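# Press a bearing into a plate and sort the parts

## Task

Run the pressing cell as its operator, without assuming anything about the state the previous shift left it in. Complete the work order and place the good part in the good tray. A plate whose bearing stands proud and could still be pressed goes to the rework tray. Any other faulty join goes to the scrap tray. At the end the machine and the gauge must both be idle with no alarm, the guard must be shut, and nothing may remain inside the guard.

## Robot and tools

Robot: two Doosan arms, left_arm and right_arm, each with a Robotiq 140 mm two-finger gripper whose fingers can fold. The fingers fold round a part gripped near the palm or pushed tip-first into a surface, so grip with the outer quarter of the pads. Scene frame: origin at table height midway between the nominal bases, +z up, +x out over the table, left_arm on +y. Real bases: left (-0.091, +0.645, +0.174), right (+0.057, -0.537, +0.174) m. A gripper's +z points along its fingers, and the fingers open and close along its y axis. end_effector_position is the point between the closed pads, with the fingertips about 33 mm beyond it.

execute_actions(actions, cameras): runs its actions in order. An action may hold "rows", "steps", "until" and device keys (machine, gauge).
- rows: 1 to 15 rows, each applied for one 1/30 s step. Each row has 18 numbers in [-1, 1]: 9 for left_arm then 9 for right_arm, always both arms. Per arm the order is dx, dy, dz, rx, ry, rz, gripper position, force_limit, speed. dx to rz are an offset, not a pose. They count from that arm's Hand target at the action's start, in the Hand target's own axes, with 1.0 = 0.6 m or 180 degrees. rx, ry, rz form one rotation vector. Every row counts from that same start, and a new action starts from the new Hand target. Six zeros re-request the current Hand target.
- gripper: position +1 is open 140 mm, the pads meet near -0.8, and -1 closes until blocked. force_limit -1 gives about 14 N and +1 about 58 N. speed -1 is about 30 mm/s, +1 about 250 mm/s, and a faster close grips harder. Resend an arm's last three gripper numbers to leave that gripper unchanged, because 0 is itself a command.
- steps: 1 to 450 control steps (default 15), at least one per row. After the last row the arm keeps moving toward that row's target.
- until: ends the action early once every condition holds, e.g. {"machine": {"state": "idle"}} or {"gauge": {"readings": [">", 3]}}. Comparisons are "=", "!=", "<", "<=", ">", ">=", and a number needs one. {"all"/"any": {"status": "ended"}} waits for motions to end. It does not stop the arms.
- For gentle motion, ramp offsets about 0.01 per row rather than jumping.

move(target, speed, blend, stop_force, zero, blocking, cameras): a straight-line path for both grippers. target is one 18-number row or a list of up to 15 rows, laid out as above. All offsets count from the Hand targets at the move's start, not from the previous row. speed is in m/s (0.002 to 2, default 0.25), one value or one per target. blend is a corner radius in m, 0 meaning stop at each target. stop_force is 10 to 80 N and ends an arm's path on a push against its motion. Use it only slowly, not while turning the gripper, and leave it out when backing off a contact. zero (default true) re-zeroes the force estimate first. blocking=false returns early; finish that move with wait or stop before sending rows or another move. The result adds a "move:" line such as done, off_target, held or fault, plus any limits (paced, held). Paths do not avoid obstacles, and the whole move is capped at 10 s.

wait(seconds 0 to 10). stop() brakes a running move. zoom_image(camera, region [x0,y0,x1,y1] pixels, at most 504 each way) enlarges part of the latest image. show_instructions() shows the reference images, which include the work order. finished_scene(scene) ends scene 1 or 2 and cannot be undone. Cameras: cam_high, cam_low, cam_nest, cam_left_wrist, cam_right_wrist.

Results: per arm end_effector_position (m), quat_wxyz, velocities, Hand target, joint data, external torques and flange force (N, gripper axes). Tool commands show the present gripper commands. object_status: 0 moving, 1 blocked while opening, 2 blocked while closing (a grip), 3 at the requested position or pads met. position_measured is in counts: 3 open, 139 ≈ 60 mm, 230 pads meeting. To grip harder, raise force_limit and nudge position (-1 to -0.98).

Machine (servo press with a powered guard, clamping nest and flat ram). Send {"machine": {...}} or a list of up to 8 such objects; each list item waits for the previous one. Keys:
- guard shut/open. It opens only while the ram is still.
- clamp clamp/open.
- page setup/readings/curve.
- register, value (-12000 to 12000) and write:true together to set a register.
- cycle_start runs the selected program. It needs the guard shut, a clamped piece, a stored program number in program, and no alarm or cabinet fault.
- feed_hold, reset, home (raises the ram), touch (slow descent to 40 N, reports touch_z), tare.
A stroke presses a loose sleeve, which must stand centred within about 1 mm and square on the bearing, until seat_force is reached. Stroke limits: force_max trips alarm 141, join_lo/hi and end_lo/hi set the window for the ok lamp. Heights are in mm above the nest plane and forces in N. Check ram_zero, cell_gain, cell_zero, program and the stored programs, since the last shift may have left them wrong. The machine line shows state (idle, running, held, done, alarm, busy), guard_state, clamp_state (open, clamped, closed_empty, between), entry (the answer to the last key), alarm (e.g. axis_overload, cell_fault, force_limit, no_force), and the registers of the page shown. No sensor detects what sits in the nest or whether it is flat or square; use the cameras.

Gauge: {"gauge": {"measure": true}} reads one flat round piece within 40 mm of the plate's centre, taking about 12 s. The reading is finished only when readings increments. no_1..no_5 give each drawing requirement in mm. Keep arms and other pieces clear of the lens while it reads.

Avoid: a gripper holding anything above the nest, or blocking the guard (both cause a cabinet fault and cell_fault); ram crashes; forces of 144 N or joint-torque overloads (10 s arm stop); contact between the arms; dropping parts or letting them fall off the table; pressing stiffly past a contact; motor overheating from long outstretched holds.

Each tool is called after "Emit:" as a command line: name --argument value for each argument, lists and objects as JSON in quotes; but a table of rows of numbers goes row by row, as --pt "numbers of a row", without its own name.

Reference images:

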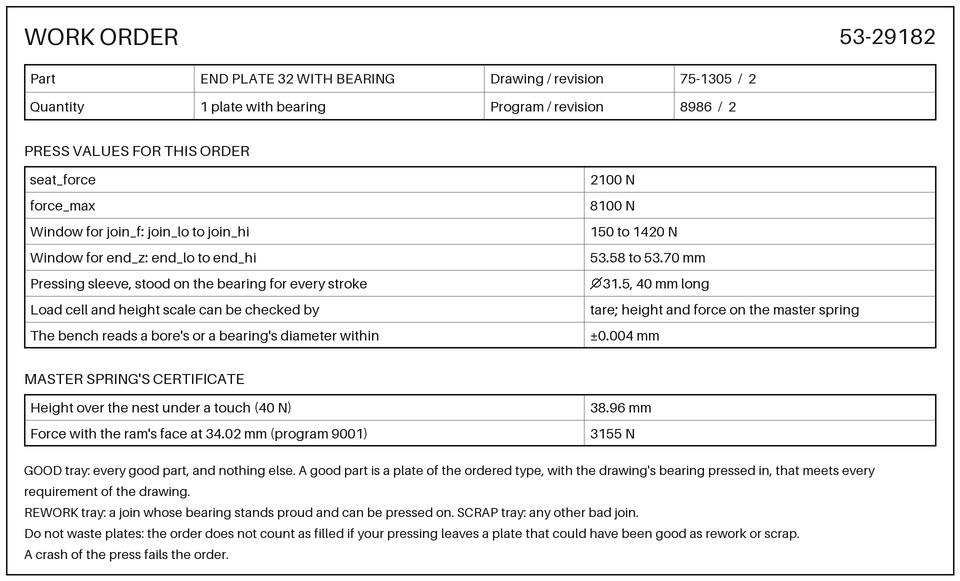

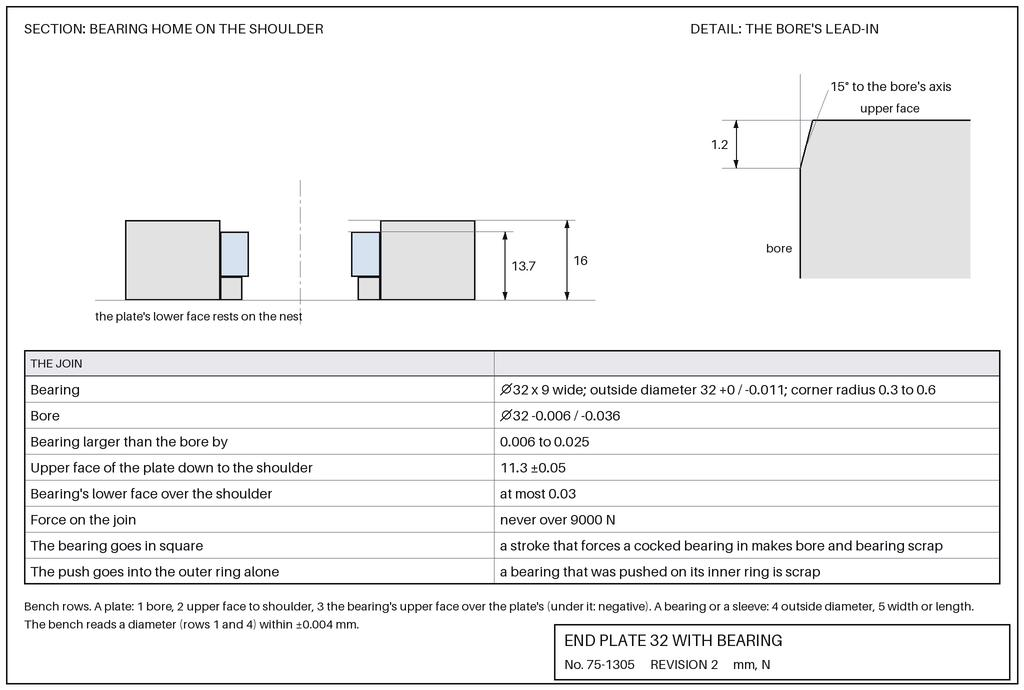

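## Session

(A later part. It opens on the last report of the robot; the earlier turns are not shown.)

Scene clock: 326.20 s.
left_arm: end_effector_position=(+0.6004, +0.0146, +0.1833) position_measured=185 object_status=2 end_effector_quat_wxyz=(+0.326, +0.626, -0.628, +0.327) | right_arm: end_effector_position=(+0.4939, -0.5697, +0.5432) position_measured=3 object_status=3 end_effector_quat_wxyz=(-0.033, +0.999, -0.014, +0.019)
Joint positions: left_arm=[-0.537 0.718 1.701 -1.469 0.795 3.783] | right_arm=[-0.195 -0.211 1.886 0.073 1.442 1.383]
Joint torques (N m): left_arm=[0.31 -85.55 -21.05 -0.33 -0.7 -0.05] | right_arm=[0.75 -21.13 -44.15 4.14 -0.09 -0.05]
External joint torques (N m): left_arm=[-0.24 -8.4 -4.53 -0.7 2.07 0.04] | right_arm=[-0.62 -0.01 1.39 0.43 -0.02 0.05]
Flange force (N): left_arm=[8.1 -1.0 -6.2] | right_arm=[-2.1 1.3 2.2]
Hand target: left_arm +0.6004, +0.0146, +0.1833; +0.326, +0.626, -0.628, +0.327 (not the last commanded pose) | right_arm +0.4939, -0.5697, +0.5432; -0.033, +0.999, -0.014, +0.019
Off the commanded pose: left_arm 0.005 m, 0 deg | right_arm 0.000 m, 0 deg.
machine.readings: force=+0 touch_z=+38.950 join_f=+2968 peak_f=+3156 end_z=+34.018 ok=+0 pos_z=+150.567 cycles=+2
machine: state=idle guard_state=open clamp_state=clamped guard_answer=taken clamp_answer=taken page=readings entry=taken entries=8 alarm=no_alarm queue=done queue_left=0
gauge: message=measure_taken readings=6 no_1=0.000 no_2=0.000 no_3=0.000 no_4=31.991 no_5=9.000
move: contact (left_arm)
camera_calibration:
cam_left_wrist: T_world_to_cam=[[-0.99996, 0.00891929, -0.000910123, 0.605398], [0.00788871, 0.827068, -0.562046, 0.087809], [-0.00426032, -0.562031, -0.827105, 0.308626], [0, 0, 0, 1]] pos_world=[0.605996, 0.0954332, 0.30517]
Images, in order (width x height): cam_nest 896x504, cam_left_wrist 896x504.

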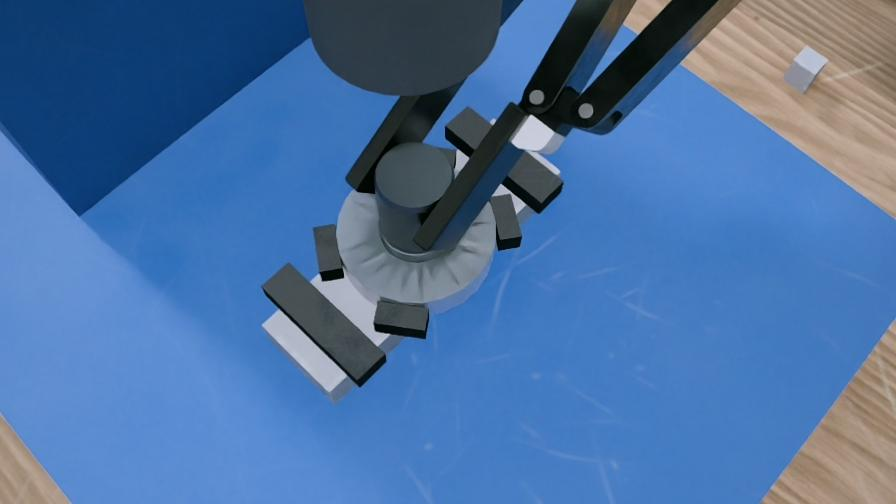

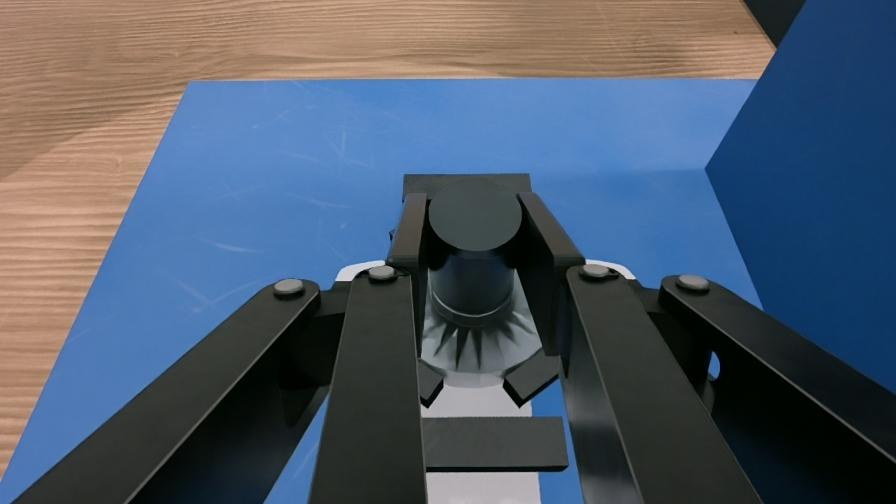

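Emit:
execute_actions --actions '[{"rows":[[0,0,0,0,0,0,0,0,-1,0,0,0,0,0,0,1,1,1]],"steps":45}]'

Emit:
move --target '[0,0,-0.1667,0,0,0,0,0,-1,0,0,0,0,0,0,1,1,1]' --speed 0.12 --cameras '["cam_nest","cam_left_wrist"]'

Emit:
zoom_image --camera "cam_nest" --region '[350, 120, 510, 280]'

Emit:
zoom_image --camera "cam_left_wrist" --region '[390, 60, 550, 220]'

Scene clock: 328.43 s.
left_arm: end_effector_position=(+0.6004, +0.0146, +0.1833) position_measured=129 object_status=3 end_effector_quat_wxyz=(+0.326, +0.626, -0.628, +0.327) | right_arm: end_effector_position=(+0.4939, -0.5697, +0.5432) position_measured=3 object_status=3 end_effector_quat_wxyz=(-0.033, +0.999, -0.014, +0.019)
Joint positions: left_arm=[-0.537 0.718 1.701 -1.469 0.795 3.783] | right_arm=[-0.195 -0.211 1.886 0.073 1.442 1.383]
Joint torques (N m): left_arm=[1.03 -95.52 -24.35 -1.41 1.41 -0.14] | right_arm=[0.45 -21.08 -44.14 4.13 -0.07 -0.02]
External joint torques (N m): left_arm=[-0.82 1.2 -1.35 0.39 -0.05 0.14] | right_arm=[-0.23 -0.28 1.32 0.45 -0.04 0.02]
Flange force (N): left_arm=[0.7 -3.7 2.8] | right_arm=[-2.3 0.4 2.1]
Hand target: left_arm +0.6004, +0.0146, +0.1833; +0.326, +0.626, -0.628, +0.327 | right_arm +0.4939, -0.5697, +0.5432; -0.033, +0.999, -0.014, +0.019
Off the commanded pose: left_arm 0.000 m, 0 deg | right_arm 0.000 m, 0 deg.
machine.readings: force=+0 touch_z=+38.950 join_f=+2968 peak_f=+3156 end_z=+34.018 ok=+0 pos_z=+150.567 cycles=+2
machine: state=idle guard_state=open clamp_state=clamped guard_answer=taken clamp_answer=taken page=readings entry=taken entries=8 alarm=no_alarm queue=done queue_left=0
gauge: message=measure_taken readings=6 no_1=0.000 no_2=0.000 no_3=0.000 no_4=31.991 no_5=9.000

Scene clock: 329.67 s.
left_arm: end_effector_position=(+0.6004, +0.0964, +0.2406) position_measured=129 object_status=3 end_effector_quat_wxyz=(+0.326, +0.626, -0.628, +0.327) | right_arm: end_effector_position=(+0.4939, -0.5697, +0.5432) position_measured=3 object_status=3 end_effector_quat_wxyz=(-0.033, +0.999, -0.014, +0.019)
Joint positions: left_arm=[-0.441 0.612 1.764 -1.368 0.865 3.738] | right_arm=[-0.195 -0.211 1.886 0.073 1.442 1.383]
Joint torques (N m): left_arm=[1.26 -86.61 -25.46 -1.28 1.12 -0.23] | right_arm=[0.54 -21.02 -44.17 4.14 -0.06 -0.01]
External joint torques (N m): left_arm=[-1.29 -0.15 -1.5 0.43 0.16 0.23] | right_arm=[-0.56 0.36 1.46 0.42 -0.05 0.01]
Flange force (N): left_arm=[1.9 -2.5 1.4] | right_arm=[-1.6 1.3 2.5]
Hand target: left_arm +0.6004, +0.0966, +0.2407; +0.326, +0.626, -0.628, +0.327 | right_arm +0.4939, -0.5697, +0.5432; -0.033, +0.999, -0.014, +0.019
Off the commanded pose: left_arm 0.000 m, 0 deg | right_arm 0.000 m, 0 deg.
machine.readings: force=+0 touch_z=+38.950 join_f=+2968 peak_f=+3156 end_z=+34.018 ok=+0 pos_z=+150.567 cycles=+2
machine: state=idle guard_state=open clamp_state=clamped guard_answer=taken clamp_answer=taken page=readings entry=taken entries=8 alarm=no_alarm queue=done queue_left=0
gauge: message=measure_taken readings=6 no_1=0.000 no_2=0.000 no_3=0.000 no_4=31.991 no_5=9.000
move: done
camera_calibration:
cam_left_wrist: T_world_to_cam=[[-0.999959, 0.00894463, -0.00104742, 0.604665], [0.00798742, 0.827146, -0.56193, 0.0522452], [-0.00415988, -0.561915, -0.827184, 0.401939], [0, 0, 0, 1]] pos_world=[0.605895, 0.177233, 0.362469]
Images, in order (width x height): cam_nest 896x504, cam_left_wrist 896x504.

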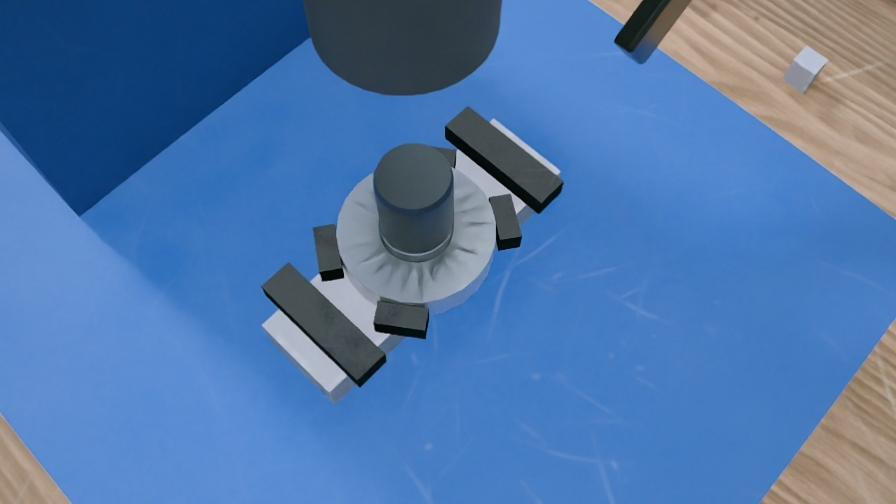

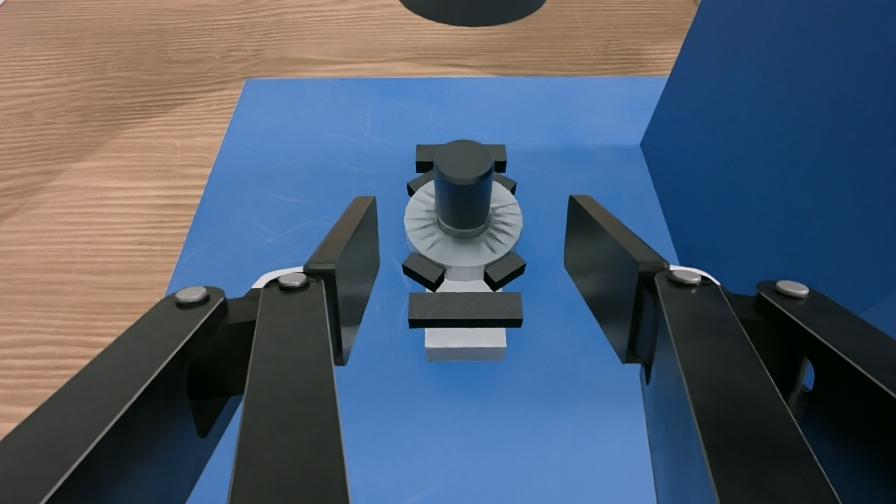

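Scaled by 3.150 from the camera's 896x504 image, which has a finer 1280x720 frame.

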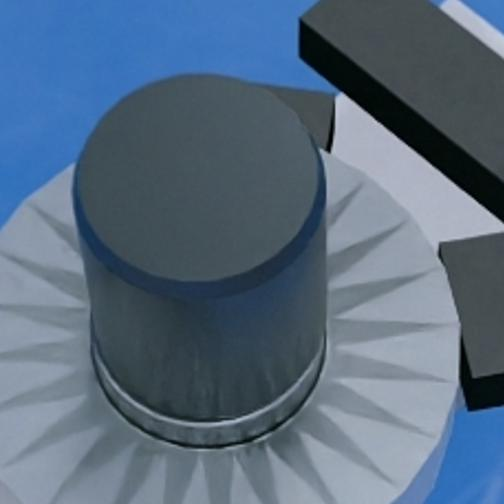

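Scaled by 3.150 from the camera's 896x504 image, which has a finer 1280x720 frame.

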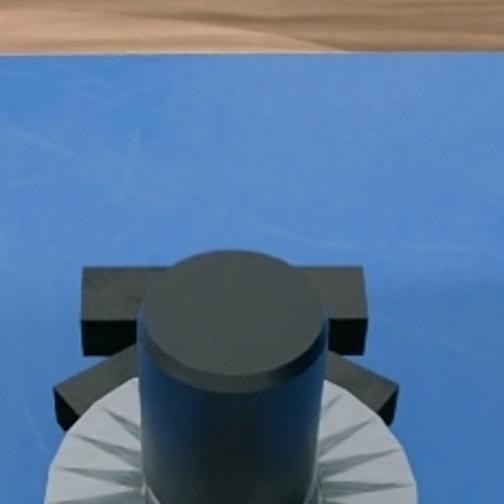

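Emit:
move --target '[-0.1232,0,-0.348,0,0,0,0,0,-1,0,0,0,0,0,0,1,1,1]' --speed 0.3

Emit:
execute_actions --actions '[{"machine":[{"guard":"shut"},{"touch":true}],"steps":450,"until":{"machine":{"queue":"done","state":["!=","busy"]}}}]'

Emit:
execute_actions --actions '[{"machine":{"page":"setup"},"steps":3},{"machine":{"page":"readings"},"steps":3}]'

Scene clock: 331.63 s.
left_arm: end_effector_position=(+0.6004, +0.3099, +0.2998) position_measured=129 object_status=3 end_effector_quat_wxyz=(+0.326, +0.627, -0.628, +0.327) | right_arm: end_effector_position=(+0.4939, -0.5697, +0.5432) position_measured=3 object_status=3 end_effector_quat_wxyz=(-0.033, +0.999, -0.014, +0.019)
Joint positions: left_arm=[-0.155 0.483 1.848 -1.177 1.072 3.758] | right_arm=[-0.195 -0.211 1.886 0.073 1.442 1.383]
Joint torques (N m): left_arm=[0.98 -77.03 -26.57 -0.87 1.34 -0.1] | right_arm=[0.77 -20.97 -44.07 4.13 -0.09 0]
External joint torques (N m): left_arm=[-0.78 0.46 -1.44 0.42 -0.01 0.1] | right_arm=[-0.65 -0.04 1.32 0.44 -0.02 -0.01]
Flange force (N): left_arm=[0.9 -3.5 0.7] | right_arm=[-2.1 1.5 2.1]
Hand target: left_arm +0.6005, +0.3100, +0.2999; +0.326, +0.626, -0.628, +0.327 | right_arm +0.4939, -0.5697, +0.5432; -0.033, +0.999, -0.014, +0.019
Off the commanded pose: left_arm 0.000 m, 0 deg | right_arm 0.000 m, 0 deg.
machine.readings: force=+0 touch_z=+38.950 join_f=+2968 peak_f=+3156 end_z=+34.018 ok=+0 pos_z=+150.567 cycles=+2
machine: state=idle guard_state=open clamp_state=clamped guard_answer=taken clamp_answer=taken page=readings entry=taken entries=8 alarm=no_alarm queue=done queue_left=0
gauge: message=measure_taken readings=6 no_1=0.000 no_2=0.000 no_3=0.000 no_4=31.991 no_5=9.000
move: done

Scene clock: 342.03 s.
left_arm: end_effector_position=(+0.6005, +0.3100, +0.2999) position_measured=129 object_status=3 end_effector_quat_wxyz=(+0.326, +0.626, -0.628, +0.327) | right_arm: end_effector_position=(+0.4939, -0.5697, +0.5432) position_measured=3 object_status=3 end_effector_quat_wxyz=(-0.033, +0.999, -0.014, +0.019)
Joint positions: left_arm=[-0.155 0.483 1.847 -1.177 1.072 3.758] | right_arm=[-0.195 -0.211 1.886 0.073 1.442 1.383]
Joint torques (N m): left_arm=[0.97 -77.53 -26.63 -0.8 1.31 -0.13] | right_arm=[0.32 -21.05 -44.02 4.15 -0.08 -0.06]
External joint torques (N m): left_arm=[-0.73 0.65 -1.5 0.36 0.01 0.13] | right_arm=[-0.13 -0.25 1.23 0.43 -0.03 0.05]
Flange force (N): left_arm=[0.6 -3.8 0.8] | right_arm=[-2.1 0.1 2.0]
Hand target: left_arm +0.6005, +0.3100, +0.2999; +0.326, +0.626, -0.628, +0.327 | right_arm +0.4939, -0.5697, +0.5432; -0.033, +0.999, -0.014, +0.019
Tool commands: left_gripper/position=+0.0 left_gripper/force_limit=+0.0 left_gripper/speed=-1.0 right_gripper/position=+1.0 right_gripper/force_limit=+1.0 right_gripper/speed=+1.0
Off the commanded pose: left_arm 0.000 m, 0 deg | right_arm 0.000 m, 0 deg.
machine.readings: force=+0 touch_z=+63.787 join_f=+2968 peak_f=+3156 end_z=+34.018 ok=+0 pos_z=+150.567 cycles=+2
machine: state=idle guard_state=shut clamp_state=clamped guard_answer=taken clamp_answer=taken page=readings entry=taken entries=9 alarm=no_alarm queue=done queue_left=0
gauge: message=measure_taken readings=6 no_1=0.000 no_2=0.000 no_3=0.000 no_4=31.991 no_5=9.000

Scene clock: 342.43 s.
left_arm: end_effector_position=(+0.6005, +0.3100, +0.2999) position_measured=129 object_status=3 end_effector_quat_wxyz=(+0.326, +0.626, -0.628, +0.327) | right_arm: end_effector_position=(+0.4939, -0.5697, +0.5432) position_measured=3 object_status=3 end_effector_quat_wxyz=(-0.033, +0.999, -0.014, +0.019)
Joint positions: left_arm=[-0.155 0.483 1.847 -1.177 1.072 3.758] | right_arm=[-0.195 -0.211 1.886 0.073 1.442 1.383]
Joint torques (N m): left_arm=[1.17 -77.51 -26.73 -0.8 1.35 -0.13] | right_arm=[0.61 -20.95 -44.22 4.14 -0.08 -0.05]
External joint torques (N m): left_arm=[-1.15 0.92 -1.26 0.36 -0.02 0.12] | right_arm=[-0.47 0.19 1.51 0.43 -0.04 0.04]
External joint torques at the end of the 1st action: left_arm=[-1.23 1 -1.48 0.38 -0.05 0.13] | right_arm=[-0.71 1.02 1.53 0.42 -0.05 0.06]
Flange force (N): left_arm=[0.6 -3.6 1.6] | right_arm=[-1.9 1.0 2.5]
Flange force at the end of the 1st action (N): left_arm=[0.8 -4.1 1.7] | right_arm=[-0.6 1.7 2.7]
Hand target: left_arm +0.6005, +0.3100, +0.2999; +0.326, +0.626, -0.628, +0.327 | right_arm +0.4939, -0.5697, +0.5432; -0.033, +0.999, -0.014, +0.019
Tool commands: left_gripper/position=+0.0 left_gripper/force_limit=+0.0 left_gripper/speed=-1.0 right_gripper/position=+1.0 right_gripper/force_limit=+1.0 right_gripper/speed=+1.0
Off the commanded pose: left_arm 0.000 m, 0 deg | right_arm 0.000 m, 0 deg.
machine.readings: force=+0 touch_z=+63.787 join_f=+2968 peak_f=+3156 end_z=+34.018 ok=+0 pos_z=+150.567 cycles=+2
machine: state=idle guard_state=shut clamp_state=clamped guard_answer=taken clamp_answer=taken page=readings entry=taken entries=9 alarm=no_alarm queue=done queue_left=0
gauge: message=measure_taken readings=6 no_1=0.000 no_2=0.000 no_3=0.000 no_4=31.991 no_5=9.000

Emit:
execute_actions --actions '[{"machine":{"guard":"open"},"steps":75,"until":{"machine":{"guard_state":"open"}}}]' --cameras '["cam_nest"]'

Emit:
zoom_image --camera "cam_nest" --region '[350, 120, 510, 280]'

Scene clock: 345.77 s.
left_arm: end_effector_position=(+0.6005, +0.3100, +0.2999) position_measured=129 object_status=3 end_effector_quat_wxyz=(+0.326, +0.626, -0.628, +0.327) | right_arm: end_effector_position=(+0.4939, -0.5697, +0.5432) position_measured=3 object_status=3 end_effector_quat_wxyz=(-0.033, +0.999, -0.014, +0.019)
Joint positions: left_arm=[-0.155 0.483 1.847 -1.177 1.072 3.758] | right_arm=[-0.195 -0.211 1.886 0.073 1.442 1.383]
Joint torques (N m): left_arm=[0.81 -77.45 -26.59 -0.8 1.34 -0.14] | right_arm=[0.83 -21.16 -44.12 4.11 -0.06 -0.07]
External joint torques (N m): left_arm=[-0.48 0.84 -1.45 0.38 -0.02 0.14] | right_arm=[-0.62 0.11 1.35 0.46 -0.05 0.06]
Flange force (N): left_arm=[0.2 -4.0 0.7] | right_arm=[-1.9 1.3 2.2]
Hand target: left_arm +0.6005, +0.3100, +0.2999; +0.326, +0.626, -0.628, +0.327 | right_arm +0.4939, -0.5697, +0.5432; -0.033, +0.999, -0.014, +0.019
Tool commands: left_gripper/position=+0.0 left_gripper/force_limit=+0.0 left_gripper/speed=-1.0 right_gripper/position=+1.0 right_gripper/force_limit=+1.0 right_gripper/speed=+1.0
Off the commanded pose: left_arm 0.000 m, 0 deg | right_arm 0.000 m, 0 deg.
machine.readings: force=+0 touch_z=+63.787 join_f=+2968 peak_f=+3156 end_z=+34.018 ok=+0 pos_z=+150.567 cycles=+2
machine: state=idle guard_state=open clamp_state=clamped guard_answer=taken clamp_answer=taken page=readings entry=taken entries=9 alarm=no_alarm queue=running queue_left=0
gauge: message=measure_taken readings=6 no_1=0.000 no_2=0.000 no_3=0.000 no_4=31.991 no_5=9.000
Images, in order (width x height): cam_nest 896x504.

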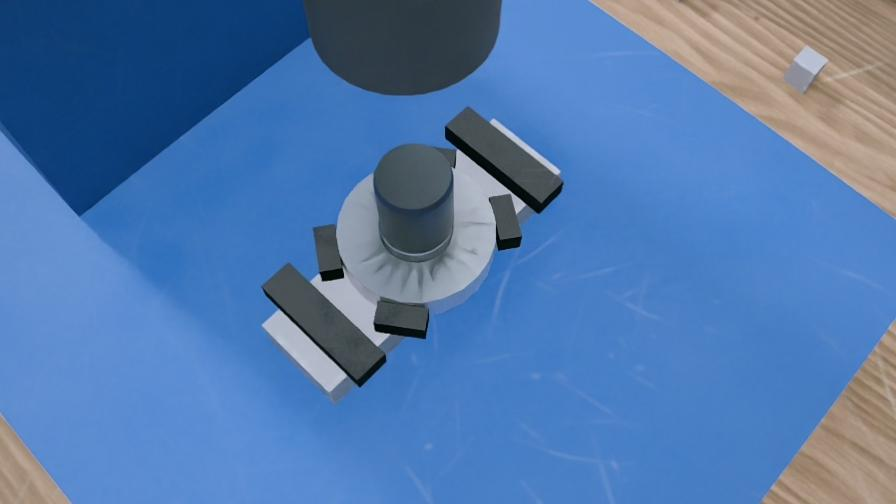

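Scaled by 3.150 from the camera's 896x504 image, which has a finer 1280x720 frame.

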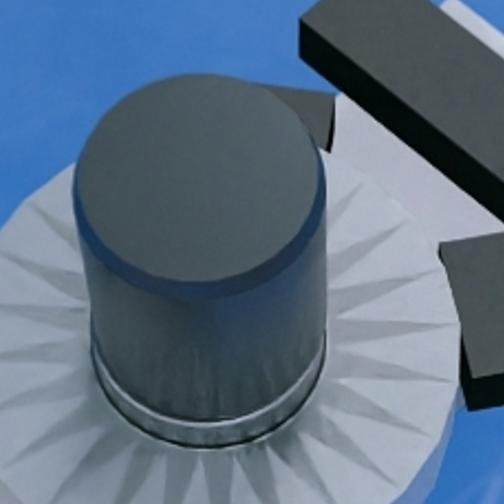

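Emit:
move --pt "0.1233 0 0.3482 0 0 0 0 0 -1 0 0 0 0 0 0 1 1 1" --pt "0.1233 0 0.5149 0 0 0 0 0 -1 0 0 0 0 0 0 1 1 1" --speed '[0.25,0.06]' --blend '[0.01,0]'

Emit:
execute_actions --actions '[{"rows":[[0,0,0,0,0,0,-1,0,-1,0,0,0,0,0,0,1,1,1]],"steps":75}]'

Emit:
move --target '[0.041,0,-0.0287,0,0,0,-1,0,-1,0,0,0,0,0,0,1,1,1]' --speed 0.05 --cameras '["cam_nest","cam_left_wrist"]'

Emit:
zoom_image --camera "cam_nest" --region '[330, 150, 510, 330]'

Scene clock: 351.30 s.
left_arm: end_effector_position=(+0.6004, +0.0146, +0.1834) position_measured=129 object_status=3 end_effector_quat_wxyz=(+0.326, +0.626, -0.628, +0.327) | right_arm: end_effector_position=(+0.4939, -0.5697, +0.5432) position_measured=3 object_status=3 end_effector_quat_wxyz=(-0.033, +0.999, -0.014, +0.019)
Joint positions: left_arm=[-0.537 0.718 1.701 -1.469 0.795 3.783] | right_arm=[-0.195 -0.211 1.886 0.073 1.442 1.383]
Joint torques (N m): left_arm=[1.45 -95.86 -24.2 -1.43 1.16 0.04] | right_arm=[0.83 -21.18 -44 4.15 -0.07 -0.03]
External joint torques (N m): left_arm=[-1.19 1.48 -1.4 0.42 0.2 -0.04] | right_arm=[-0.65 0 1.2 0.43 -0.03 0.03]
Flange force (N): left_arm=[1.1 -4.2 3.3] | right_arm=[-1.9 1.4 1.9]
Hand target: left_arm +0.6004, +0.0145, +0.1833; +0.326, +0.626, -0.628, +0.327 | right_arm +0.4939, -0.5697, +0.5432; -0.033, +0.999, -0.014, +0.019
Off the commanded pose: left_arm 0.000 m, 0 deg | right_arm 0.000 m, 0 deg.
machine.readings: force=+0 touch_z=+63.787 join_f=+2968 peak_f=+3156 end_z=+34.018 ok=+0 pos_z=+150.567 cycles=+2
machine: state=idle guard_state=open clamp_state=clamped guard_answer=taken clamp_answer=taken page=readings entry=taken entries=9 alarm=no_alarm queue=done queue_left=0
gauge: message=measure_taken readings=6 no_1=0.000 no_2=0.000 no_3=0.000 no_4=31.991 no_5=9.000
move: done

Scene clock: 354.00 s.
left_arm: end_effector_position=(+0.6005, +0.0145, +0.1833) position_measured=185 object_status=2 end_effector_quat_wxyz=(+0.326, +0.626, -0.628, +0.327) | right_arm: end_effector_position=(+0.4939, -0.5697, +0.5432) position_measured=3 object_status=3 end_effector_quat_wxyz=(-0.033, +0.999, -0.014, +0.019)
Joint positions: left_arm=[-0.537 0.718 1.701 -1.469 0.794 3.783] | right_arm=[-0.195 -0.211 1.886 0.073 1.442 1.383]
Joint torques (N m): left_arm=[-1.31 -90.64 -23.29 -1.14 0.68 -0.13] | right_arm=[0.62 -20.73 -44.16 4.14 -0.05 -0.08]
External joint torques (N m): left_arm=[1.54 -3.88 -2.47 0.11 0.69 0.12] | right_arm=[-0.56 0.4 1.59 0.41 -0.07 0.08]
Flange force (N): left_arm=[3.2 -2.6 -4.3] | right_arm=[-1.7 1.2 2.7]
Hand target: left_arm +0.6004, +0.0145, +0.1833; +0.326, +0.626, -0.628, +0.327 | right_arm +0.4939, -0.5697, +0.5432; -0.033, +0.999, -0.014, +0.019
Off the commanded pose: left_arm 0.000 m, 0 deg | right_arm 0.000 m, 0 deg.
machine.readings: force=+0 touch_z=+63.787 join_f=+2968 peak_f=+3156 end_z=+34.018 ok=+0 pos_z=+150.567 cycles=+2
machine: state=idle guard_state=open clamp_state=clamped guard_answer=taken clamp_answer=taken page=readings entry=taken entries=9 alarm=no_alarm queue=done queue_left=0
gauge: message=measure_taken readings=6 no_1=0.000 no_2=0.000 no_3=0.000 no_4=31.991 no_5=9.000

Scene clock: 354.97 s.
left_arm: end_effector_position=(+0.6004, +0.0145, +0.2132) position_measured=185 object_status=2 end_effector_quat_wxyz=(+0.326, +0.626, -0.628, +0.327) | right_arm: end_effector_position=(+0.4939, -0.5697, +0.5432) position_measured=3 object_status=3 end_effector_quat_wxyz=(-0.033, +0.999, -0.014, +0.019)
Joint positions: left_arm=[-0.537 0.682 1.696 -1.429 0.799 3.726] | right_arm=[-0.195 -0.211 1.886 0.073 1.442 1.383]
Joint torques (N m): left_arm=[0.88 -95.26 -27.16 -1.76 1.67 0.07] | right_arm=[0.55 -21.12 -44.23 4.16 -0.08 -0.06]
External joint torques (N m): left_arm=[-0.86 2.57 0.18 0.81 -0.4 -0.07] | right_arm=[-0.37 0.04 1.47 0.41 -0.03 0.06]
Flange force (N): left_arm=[-0.3 -2.6 3.0] | right_arm=[-2.0 0.7 2.4]
Hand target: left_arm +0.6004, +0.0145, +0.2133; +0.326, +0.626, -0.628, +0.327 | right_arm +0.4939, -0.5697, +0.5432; -0.033, +0.999, -0.014, +0.019
Off the commanded pose: left_arm 0.000 m, 0 deg | right_arm 0.000 m, 0 deg.
machine.readings: force=+0 touch_z=+63.787 join_f=+2968 peak_f=+3156 end_z=+34.018 ok=+0 pos_z=+150.567 cycles=+2
machine: state=idle guard_state=open clamp_state=clamped guard_answer=taken clamp_answer=taken page=readings entry=taken entries=9 alarm=no_alarm queue=done queue_left=0
gauge: message=measure_taken readings=6 no_1=0.000 no_2=0.000 no_3=0.000 no_4=31.991 no_5=9.000
move: done
camera_calibration:
cam_left_wrist: T_world_to_cam=[[-0.999959, 0.00894463, -0.00104742, 0.605369], [0.00798742, 0.827146, -0.56193, 0.104648], [-0.00415988, -0.561915, -0.827184, 0.333336], [0, 0, 0, 1]] pos_world=[0.605895, 0.095333, 0.335169]
Images, in order (width x height): cam_nest 896x504, cam_left_wrist 896x504.

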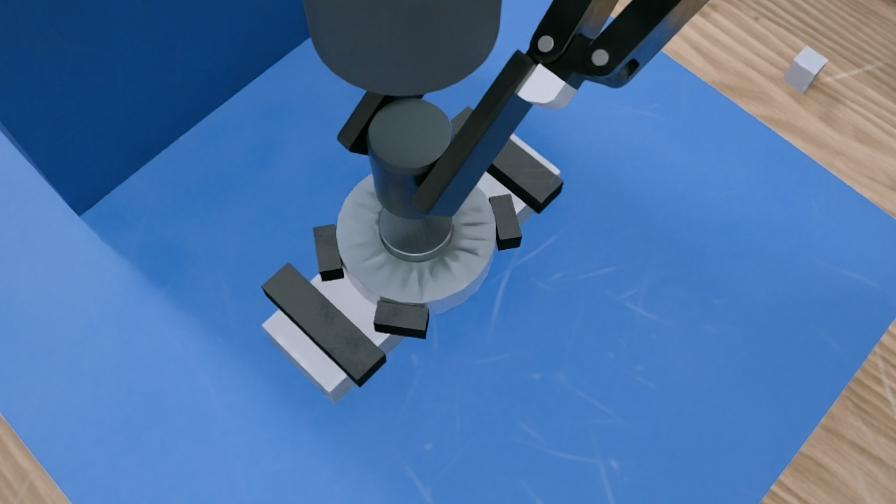

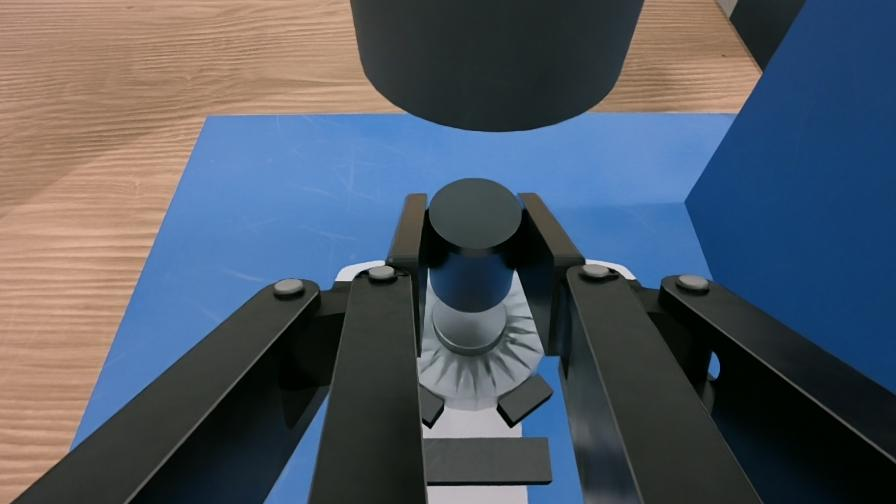

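Scaled by 2.800 from the camera's 896x504 image, which has a finer 1280x720 frame.

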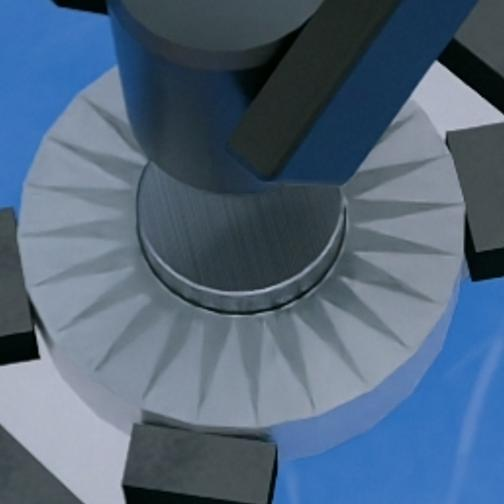

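Emit:
move --target '[-0.0988,-0.166,-0.0742,0,0,0,-1,0,-1,0,0,0,0,0,0,1,1,1]' --speed 0.12

Emit:
move --target '[-0.0887,0,0.0622,0,0,0,-1,0,-1,0,0,0,0,0,0,1,1,1]' --speed 0.015 --stop_force 10 --cameras '["cam_nest"]'

Scene clock: 357.17 s.
left_arm: end_effector_position=(+0.7000, +0.0848, +0.1905) position_measured=185 object_status=2 end_effector_quat_wxyz=(+0.326, +0.626, -0.628, +0.327) | right_arm: end_effector_position=(+0.4939, -0.5697, +0.5432) position_measured=3 object_status=3 end_effector_quat_wxyz=(-0.033, +0.999, -0.014, +0.019)
Joint positions: left_arm=[-0.405 0.781 1.552 -1.313 0.9 3.691] | right_arm=[-0.195 -0.211 1.886 0.073 1.442 1.383]
Joint torques (N m): left_arm=[2.26 -106.88 -27.71 -1.71 1.59 -0.26] | right_arm=[0.31 -21.16 -44.25 4.13 -0.09 -0.04]
External joint torques (N m): left_arm=[-2.05 4.95 -0.65 0.98 -0.39 0.26] | right_arm=[-0.15 0.36 1.58 0.44 -0.02 0.04]
Flange force (N): left_arm=[-1.5 -6.5 6.6] | right_arm=[-1.6 0.3 2.7]
Hand target: left_arm +0.7001, +0.0848, +0.1905; +0.326, +0.626, -0.628, +0.327 | right_arm +0.4939, -0.5697, +0.5432; -0.033, +0.999, -0.014, +0.019
Off the commanded pose: left_arm 0.000 m, 0 deg | right_arm 0.000 m, 0 deg.
machine.readings: force=+0 touch_z=+63.787 join_f=+2968 peak_f=+3156 end_z=+34.018 ok=+0 pos_z=+150.567 cycles=+2
machine: state=idle guard_state=open clamp_state=clamped guard_answer=taken clamp_answer=taken page=readings entry=taken entries=9 alarm=no_alarm queue=done queue_left=0
gauge: message=measure_taken readings=6 no_1=0.000 no_2=0.000 no_3=0.000 no_4=31.991 no_5=9.000
move: done

Scene clock: 361.17 s.
left_arm: end_effector_position=(+0.7003, +0.0848, +0.1405) position_measured=185 object_status=2 end_effector_quat_wxyz=(+0.326, +0.626, -0.628, +0.327) | right_arm: end_effector_position=(+0.4939, -0.5697, +0.5432) position_measured=3 object_status=3 end_effector_quat_wxyz=(-0.033, +0.999, -0.014, +0.019)
Joint positions: left_arm=[-0.405 0.838 1.556 -1.361 0.886 3.769] | right_arm=[-0.195 -0.211 1.886 0.073 1.442 1.383]
Joint torques (N m): left_arm=[-0.74 -89.12 -21.28 0.32 -2.76 -0.05] | right_arm=[0.62 -21.04 -44.09 4.13 -0.1 -0.06]
External joint torques (N m): left_arm=[0.65 -14.62 -5 -1.16 4.11 0.05] | right_arm=[-0.5 -0.26 1.22 0.45 -0.01 0.06]
Flange force (N): left_arm=[11.6 2.6 -13.4] | right_arm=[-2.3 1.0 1.9]
Hand target: left_arm +0.7003, +0.0848, +0.1404; +0.326, +0.626, -0.628, +0.327 (not the last commanded pose) | right_arm +0.4939, -0.5697, +0.5432; -0.033, +0.999, -0.014, +0.019
Off the commanded pose: left_arm 0.015 m, 0 deg | right_arm 0.000 m, 0 deg.
machine.readings: force=+0 touch_z=+63.787 join_f=+2968 peak_f=+3156 end_z=+34.018 ok=+0 pos_z=+150.567 cycles=+2
machine: state=idle guard_state=open clamp_state=clamped guard_answer=taken clamp_answer=taken page=readings entry=taken entries=9 alarm=no_alarm queue=done queue_left=0
gauge: message=measure_taken readings=6 no_1=0.000 no_2=0.000 no_3=0.000 no_4=31.991 no_5=9.000
move: contact (left_arm)
Images, in order (width x height): cam_nest 896x504.

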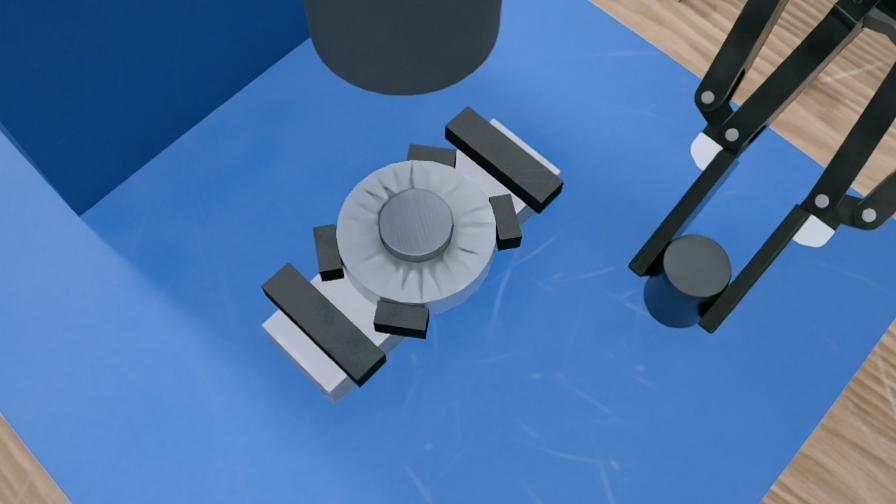

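Emit:
execute_actions --actions '[{"rows":[[0,0,0,0,0,0,0,0,-1,0,0,0,0,0,0,1,1,1]],"steps":45}]' --cameras '["cam_nest"]'

Scene clock: 365.43 s.
left_arm: end_effector_position=(+0.7002, +0.0848, +0.1404) position_measured=129 object_status=3 end_effector_quat_wxyz=(+0.326, +0.626, -0.628, +0.327) | right_arm: end_effector_position=(+0.4939, -0.5697, +0.5432) position_measured=3 object_status=3 end_effector_quat_wxyz=(-0.033, +0.999, -0.014, +0.019)
Joint positions: left_arm=[-0.405 0.838 1.556 -1.361 0.886 3.769] | right_arm=[-0.195 -0.211 1.886 0.073 1.442 1.383]
Joint torques (N m): left_arm=[0.77 -104.76 -25.04 -1.24 1.35 -0.06] | right_arm=[0.78 -20.99 -44.1 4.15 -0.08 -0.06]
External joint torques (N m): left_arm=[-1.08 1.11 -1.22 0.39 0 0.06] | right_arm=[-0.61 -0.25 1.3 0.43 -0.03 0.06]
Flange force (N): left_arm=[0.6 -3.9 2.6] | right_arm=[-2.4 1.2 2.0]
Hand target: left_arm +0.7003, +0.0848, +0.1404; +0.326, +0.626, -0.628, +0.327 | right_arm +0.4939, -0.5697, +0.5432; -0.033, +0.999, -0.014, +0.019
Off the commanded pose: left_arm 0.000 m, 0 deg | right_arm 0.000 m, 0 deg.
machine.readings: force=+0 touch_z=+63.787 join_f=+2968 peak_f=+3156 end_z=+34.018 ok=+0 pos_z=+150.567 cycles=+2
machine: state=idle guard_state=open clamp_state=clamped guard_answer=taken clamp_answer=taken page=readings entry=taken entries=9 alarm=no_alarm queue=done queue_left=0
gauge: message=measure_taken readings=6 no_1=0.000 no_2=0.000 no_3=0.000 no_4=31.991 no_5=9.000
Images, in order (width x height): cam_nest 896x504.

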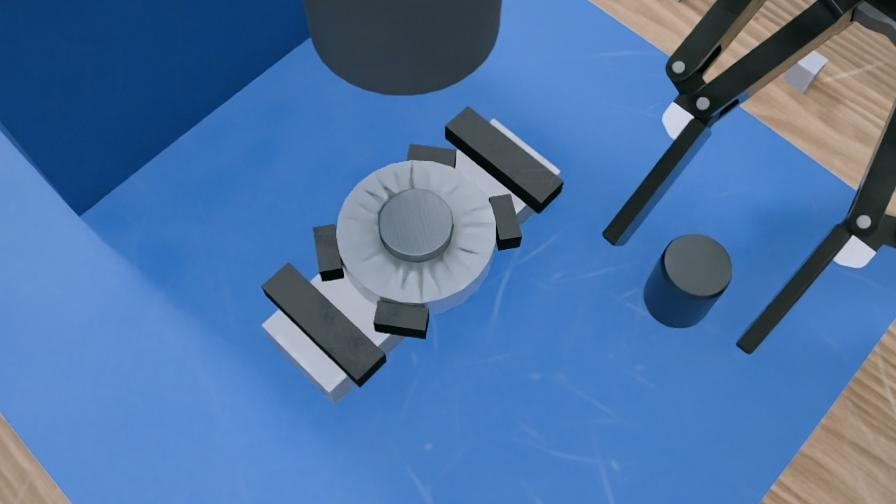

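Emit:
zoom_image --camera "cam_nest" --region '[336, 160, 496, 304]'

Scaled by 3.150 from the camera's 896x504 image, which has a finer 1280x720 frame.

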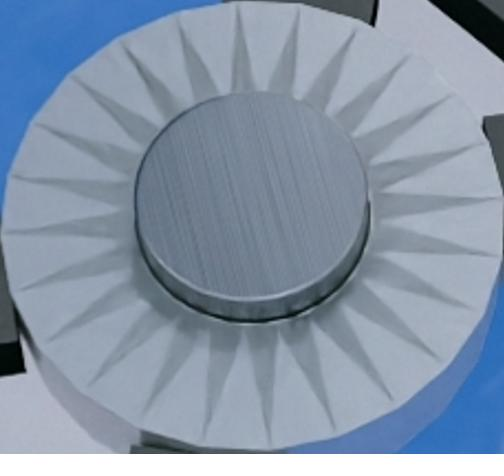

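Emit:
move --pt "0 0 -0.18 0 0 0 0 0 -1 0 0 0 0 0 0 1 1 1" --pt "0.0979 0.1677 -0.1267 0 0 0 0 0 -1 0 0 0 0 0 0 1 1 1" --pt "0.0979 0.1677 0.06 0 0 0 0 0 -1 0 0 0 0 0 0 1 1 1" --speed '[0.15,0.15,0.05]' --cameras '["cam_nest"]'

Emit:
zoom_image --camera "cam_nest" --region '[316, 120, 536, 304]'

Scene clock: 371.67 s.
left_arm: end_effector_position=(+0.5995, +0.0218, +0.1678) position_measured=129 object_status=3 end_effector_quat_wxyz=(+0.326, +0.626, -0.628, +0.327) | right_arm: end_effector_position=(+0.4939, -0.5697, +0.5432) position_measured=3 object_status=3 end_effector_quat_wxyz=(-0.033, +0.999, -0.014, +0.019)
Joint positions: left_arm=[-0.529 0.733 1.712 -1.489 0.797 3.82] | right_arm=[-0.195 -0.211 1.886 0.073 1.442 1.383]
Joint torques (N m): left_arm=[0.47 -95.22 -22.49 -1.44 1.44 -0.29] | right_arm=[0.83 -20.78 -44.07 4.12 -0.06 -0.05]
External joint torques (N m): left_arm=[-0.55 0.31 -2.35 0.37 0 0.29] | right_arm=[-0.85 0.41 1.39 0.44 -0.06 0.05]
Flange force (N): left_arm=[1.4 -4.8 2.4] | right_arm=[-1.5 1.9 2.3]
Hand target: left_arm +0.5995, +0.0217, +0.1677; +0.326, +0.626, -0.628, +0.327 | right_arm +0.4939, -0.5697, +0.5432; -0.033, +0.999, -0.014, +0.019
Off the commanded pose: left_arm 0.000 m, 0 deg | right_arm 0.000 m, 0 deg.
machine.readings: force=+0 touch_z=+63.787 join_f=+2968 peak_f=+3156 end_z=+34.018 ok=+0 pos_z=+150.567 cycles=+2
machine: state=idle guard_state=open clamp_state=clamped guard_answer=taken clamp_answer=taken page=readings entry=taken entries=9 alarm=no_alarm queue=done queue_left=0
gauge: message=measure_taken readings=6 no_1=0.000 no_2=0.000 no_3=0.000 no_4=31.991 no_5=9.000
move: done
Images, in order (width x height): cam_nest 896x504.

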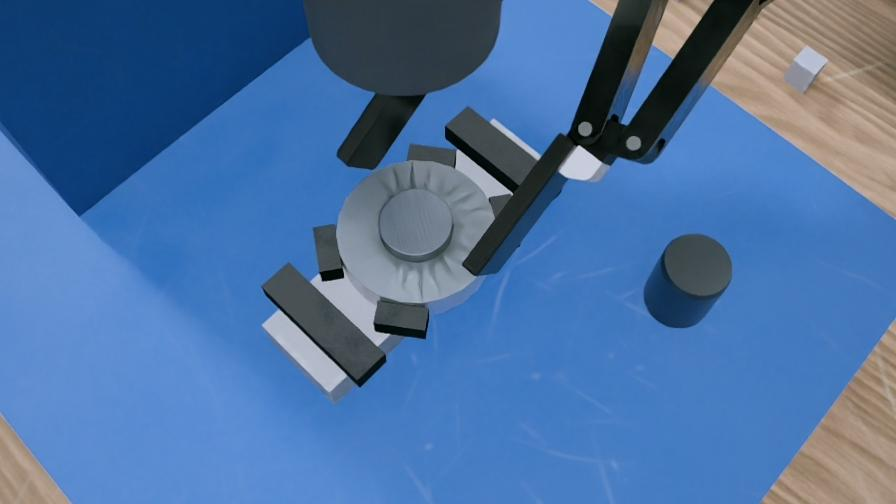

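Scaled by 2.291 from the camera's 896x504 image, which has a finer 1280x720 frame.

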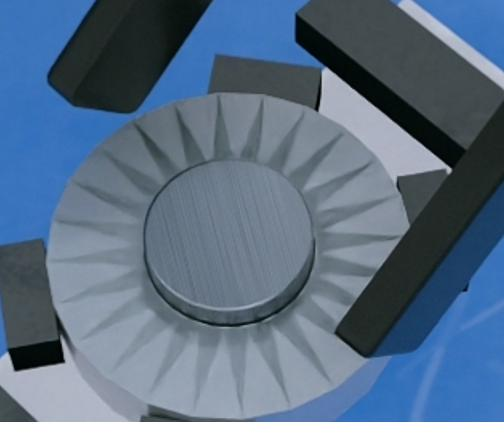

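Emit:
execute_actions --actions '[{"rows":[[0,0,0,0,0,0,-1,0,-1,0,0,0,0,0,0,1,1,1]],"steps":75}]' --cameras '["cam_nest"]'

Emit:
move --target '[0.041,0,-0.0287,0,0,0,-1,0,-1,0,0,0,0,0,0,1,1,1]' --speed 0.03 --cameras '["cam_nest","cam_left_wrist"]'

Emit:
zoom_image --camera "cam_nest" --region '[316, 120, 536, 304]'

Emit:
zoom_image --camera "cam_left_wrist" --region '[380, 250, 580, 420]'

Scene clock: 375.10 s.
left_arm: end_effector_position=(+0.5995, +0.0217, +0.1677) position_measured=186 object_status=2 end_effector_quat_wxyz=(+0.326, +0.626, -0.628, +0.327) | right_arm: end_effector_position=(+0.4939, -0.5697, +0.5432) position_measured=3 object_status=3 end_effector_quat_wxyz=(-0.033, +0.999, -0.014, +0.019)
Joint positions: left_arm=[-0.529 0.733 1.712 -1.489 0.797 3.82] | right_arm=[-0.195 -0.211 1.886 0.073 1.442 1.383]
Joint torques (N m): left_arm=[-13.29 -86.72 -20.91 -0.97 3.1 -0.14] | right_arm=[0.6 -21.15 -44.24 4.13 -0.07 -0.05]
External joint torques (N m): left_arm=[13.14 -7.98 -3.86 -0.1 -1.65 0.14] | right_arm=[-0.64 0.7 1.58 0.43 -0.05 0.05]
Flange force (N): left_arm=[0.2 -7.5 -16.7] | right_arm=[-1.2 1.5 2.7]
Hand target: left_arm +0.5995, +0.0217, +0.1677; +0.326, +0.626, -0.628, +0.327 | right_arm +0.4939, -0.5697, +0.5432; -0.033, +0.999, -0.014, +0.019
Off the commanded pose: left_arm 0.000 m, 0 deg | right_arm 0.000 m, 0 deg.
machine.readings: force=+0 touch_z=+63.787 join_f=+2968 peak_f=+3156 end_z=+34.018 ok=+0 pos_z=+150.567 cycles=+2
machine: state=idle guard_state=open clamp_state=clamped guard_answer=taken clamp_answer=taken page=readings entry=taken entries=9 alarm=no_alarm queue=done queue_left=0
gauge: message=measure_taken readings=6 no_1=0.000 no_2=0.000 no_3=0.000 no_4=31.991 no_5=9.000
Images, in order (width x height): cam_nest 896x504.

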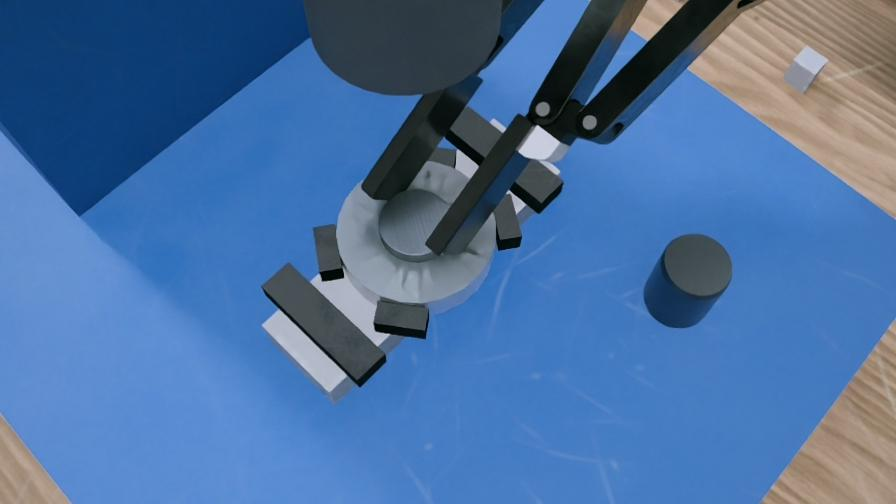

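Scene clock: 376.43 s.
left_arm: end_effector_position=(+0.5994, +0.0217, +0.1976) position_measured=186 object_status=2 end_effector_quat_wxyz=(+0.326, +0.626, -0.628, +0.327) | right_arm: end_effector_position=(+0.4939, -0.5697, +0.5432) position_measured=3 object_status=3 end_effector_quat_wxyz=(-0.033, +0.999, -0.014, +0.019)
Joint positions: left_arm=[-0.53 0.696 1.708 -1.45 0.801 3.764] | right_arm=[-0.195 -0.211 1.886 0.073 1.442 1.383]
Joint torques (N m): left_arm=[1.06 -95.9 -25.12 -1.45 1.41 -0.31] | right_arm=[0.97 -21 -44.12 4.15 -0.11 0]
External joint torques (N m): left_arm=[-0.95 2.85 -1.05 0.46 -0.07 0.31] | right_arm=[-0.91 0.12 1.27 0.43 -0.01 -0.01]
Flange force (N): left_arm=[-0.8 -4.5 4.5] | right_arm=[-1.9 2.1 2.0]
Hand target: left_arm +0.5994, +0.0217, +0.1977; +0.326, +0.626, -0.628, +0.327 | right_arm +0.4939, -0.5697, +0.5432; -0.033, +0.999, -0.014, +0.019
Off the commanded pose: left_arm 0.000 m, 0 deg | right_arm 0.000 m, 0 deg.
machine.readings: force=+0 touch_z=+63.787 join_f=+2968 peak_f=+3156 end_z=+34.018 ok=+0 pos_z=+150.567 cycles=+2
machine: state=idle guard_state=open clamp_state=clamped guard_answer=taken clamp_answer=taken page=readings entry=taken entries=9 alarm=no_alarm queue=done queue_left=0
gauge: message=measure_taken readings=6 no_1=0.000 no_2=0.000 no_3=0.000 no_4=31.991 no_5=9.000
move: done
camera_calibration:
cam_left_wrist: T_world_to_cam=[[-0.99996, 0.00886223, -0.000993614, 0.60428], [0.00788787, 0.826991, -0.56216, 0.0900836], [-0.00416029, -0.562146, -0.827028, 0.324448], [0, 0, 0, 1]] pos_world=[0.604895, 0.102533, 0.319569]
Images, in order (width x height): cam_nest 896x504, cam_left_wrist 896x504.

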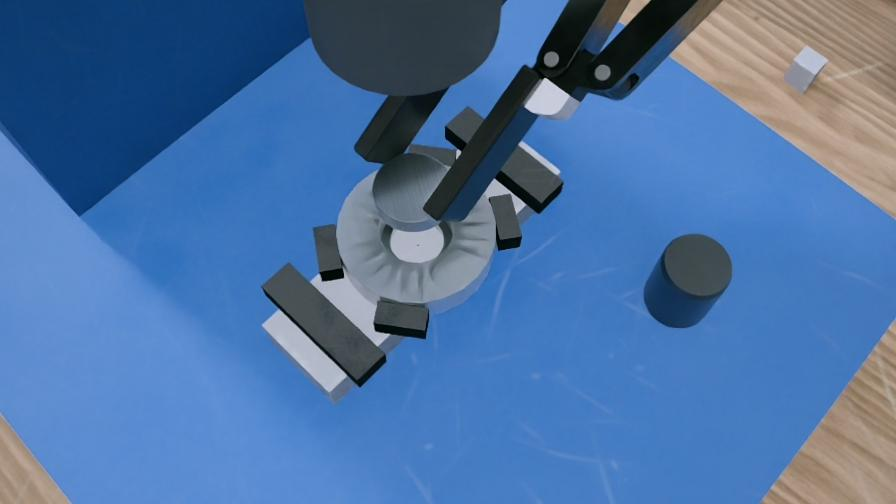

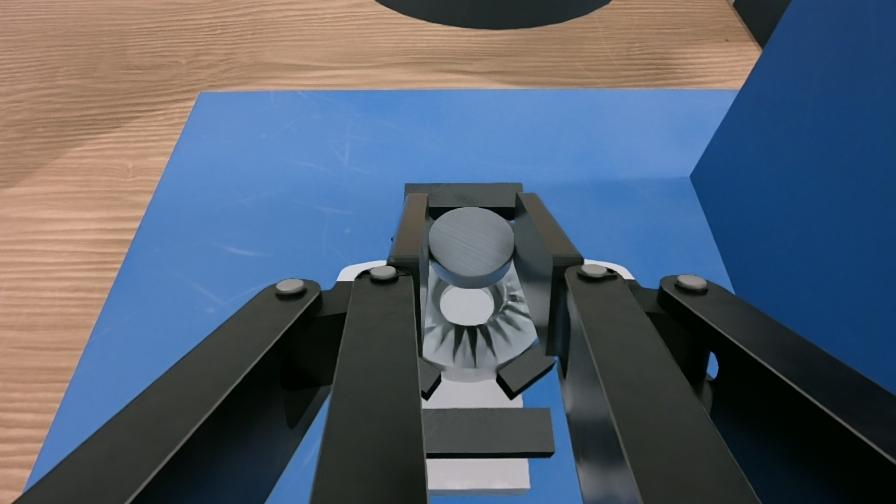

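Scaled by 2.291 from the camera's 896x504 image, which has a finer 1280x720 frame.

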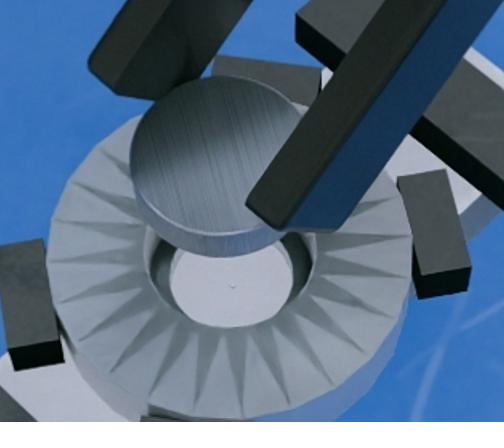

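Scaled by 2.520 from the camera's 896x504 image, which has a finer 1280x720 frame.

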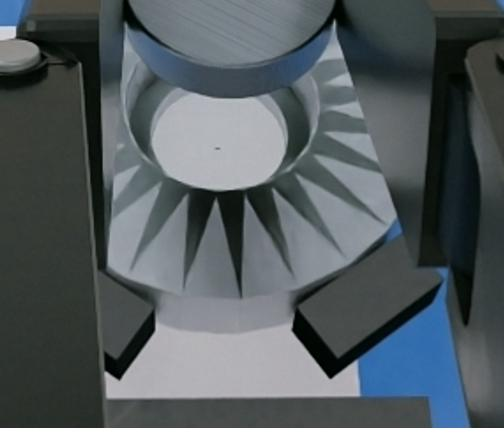

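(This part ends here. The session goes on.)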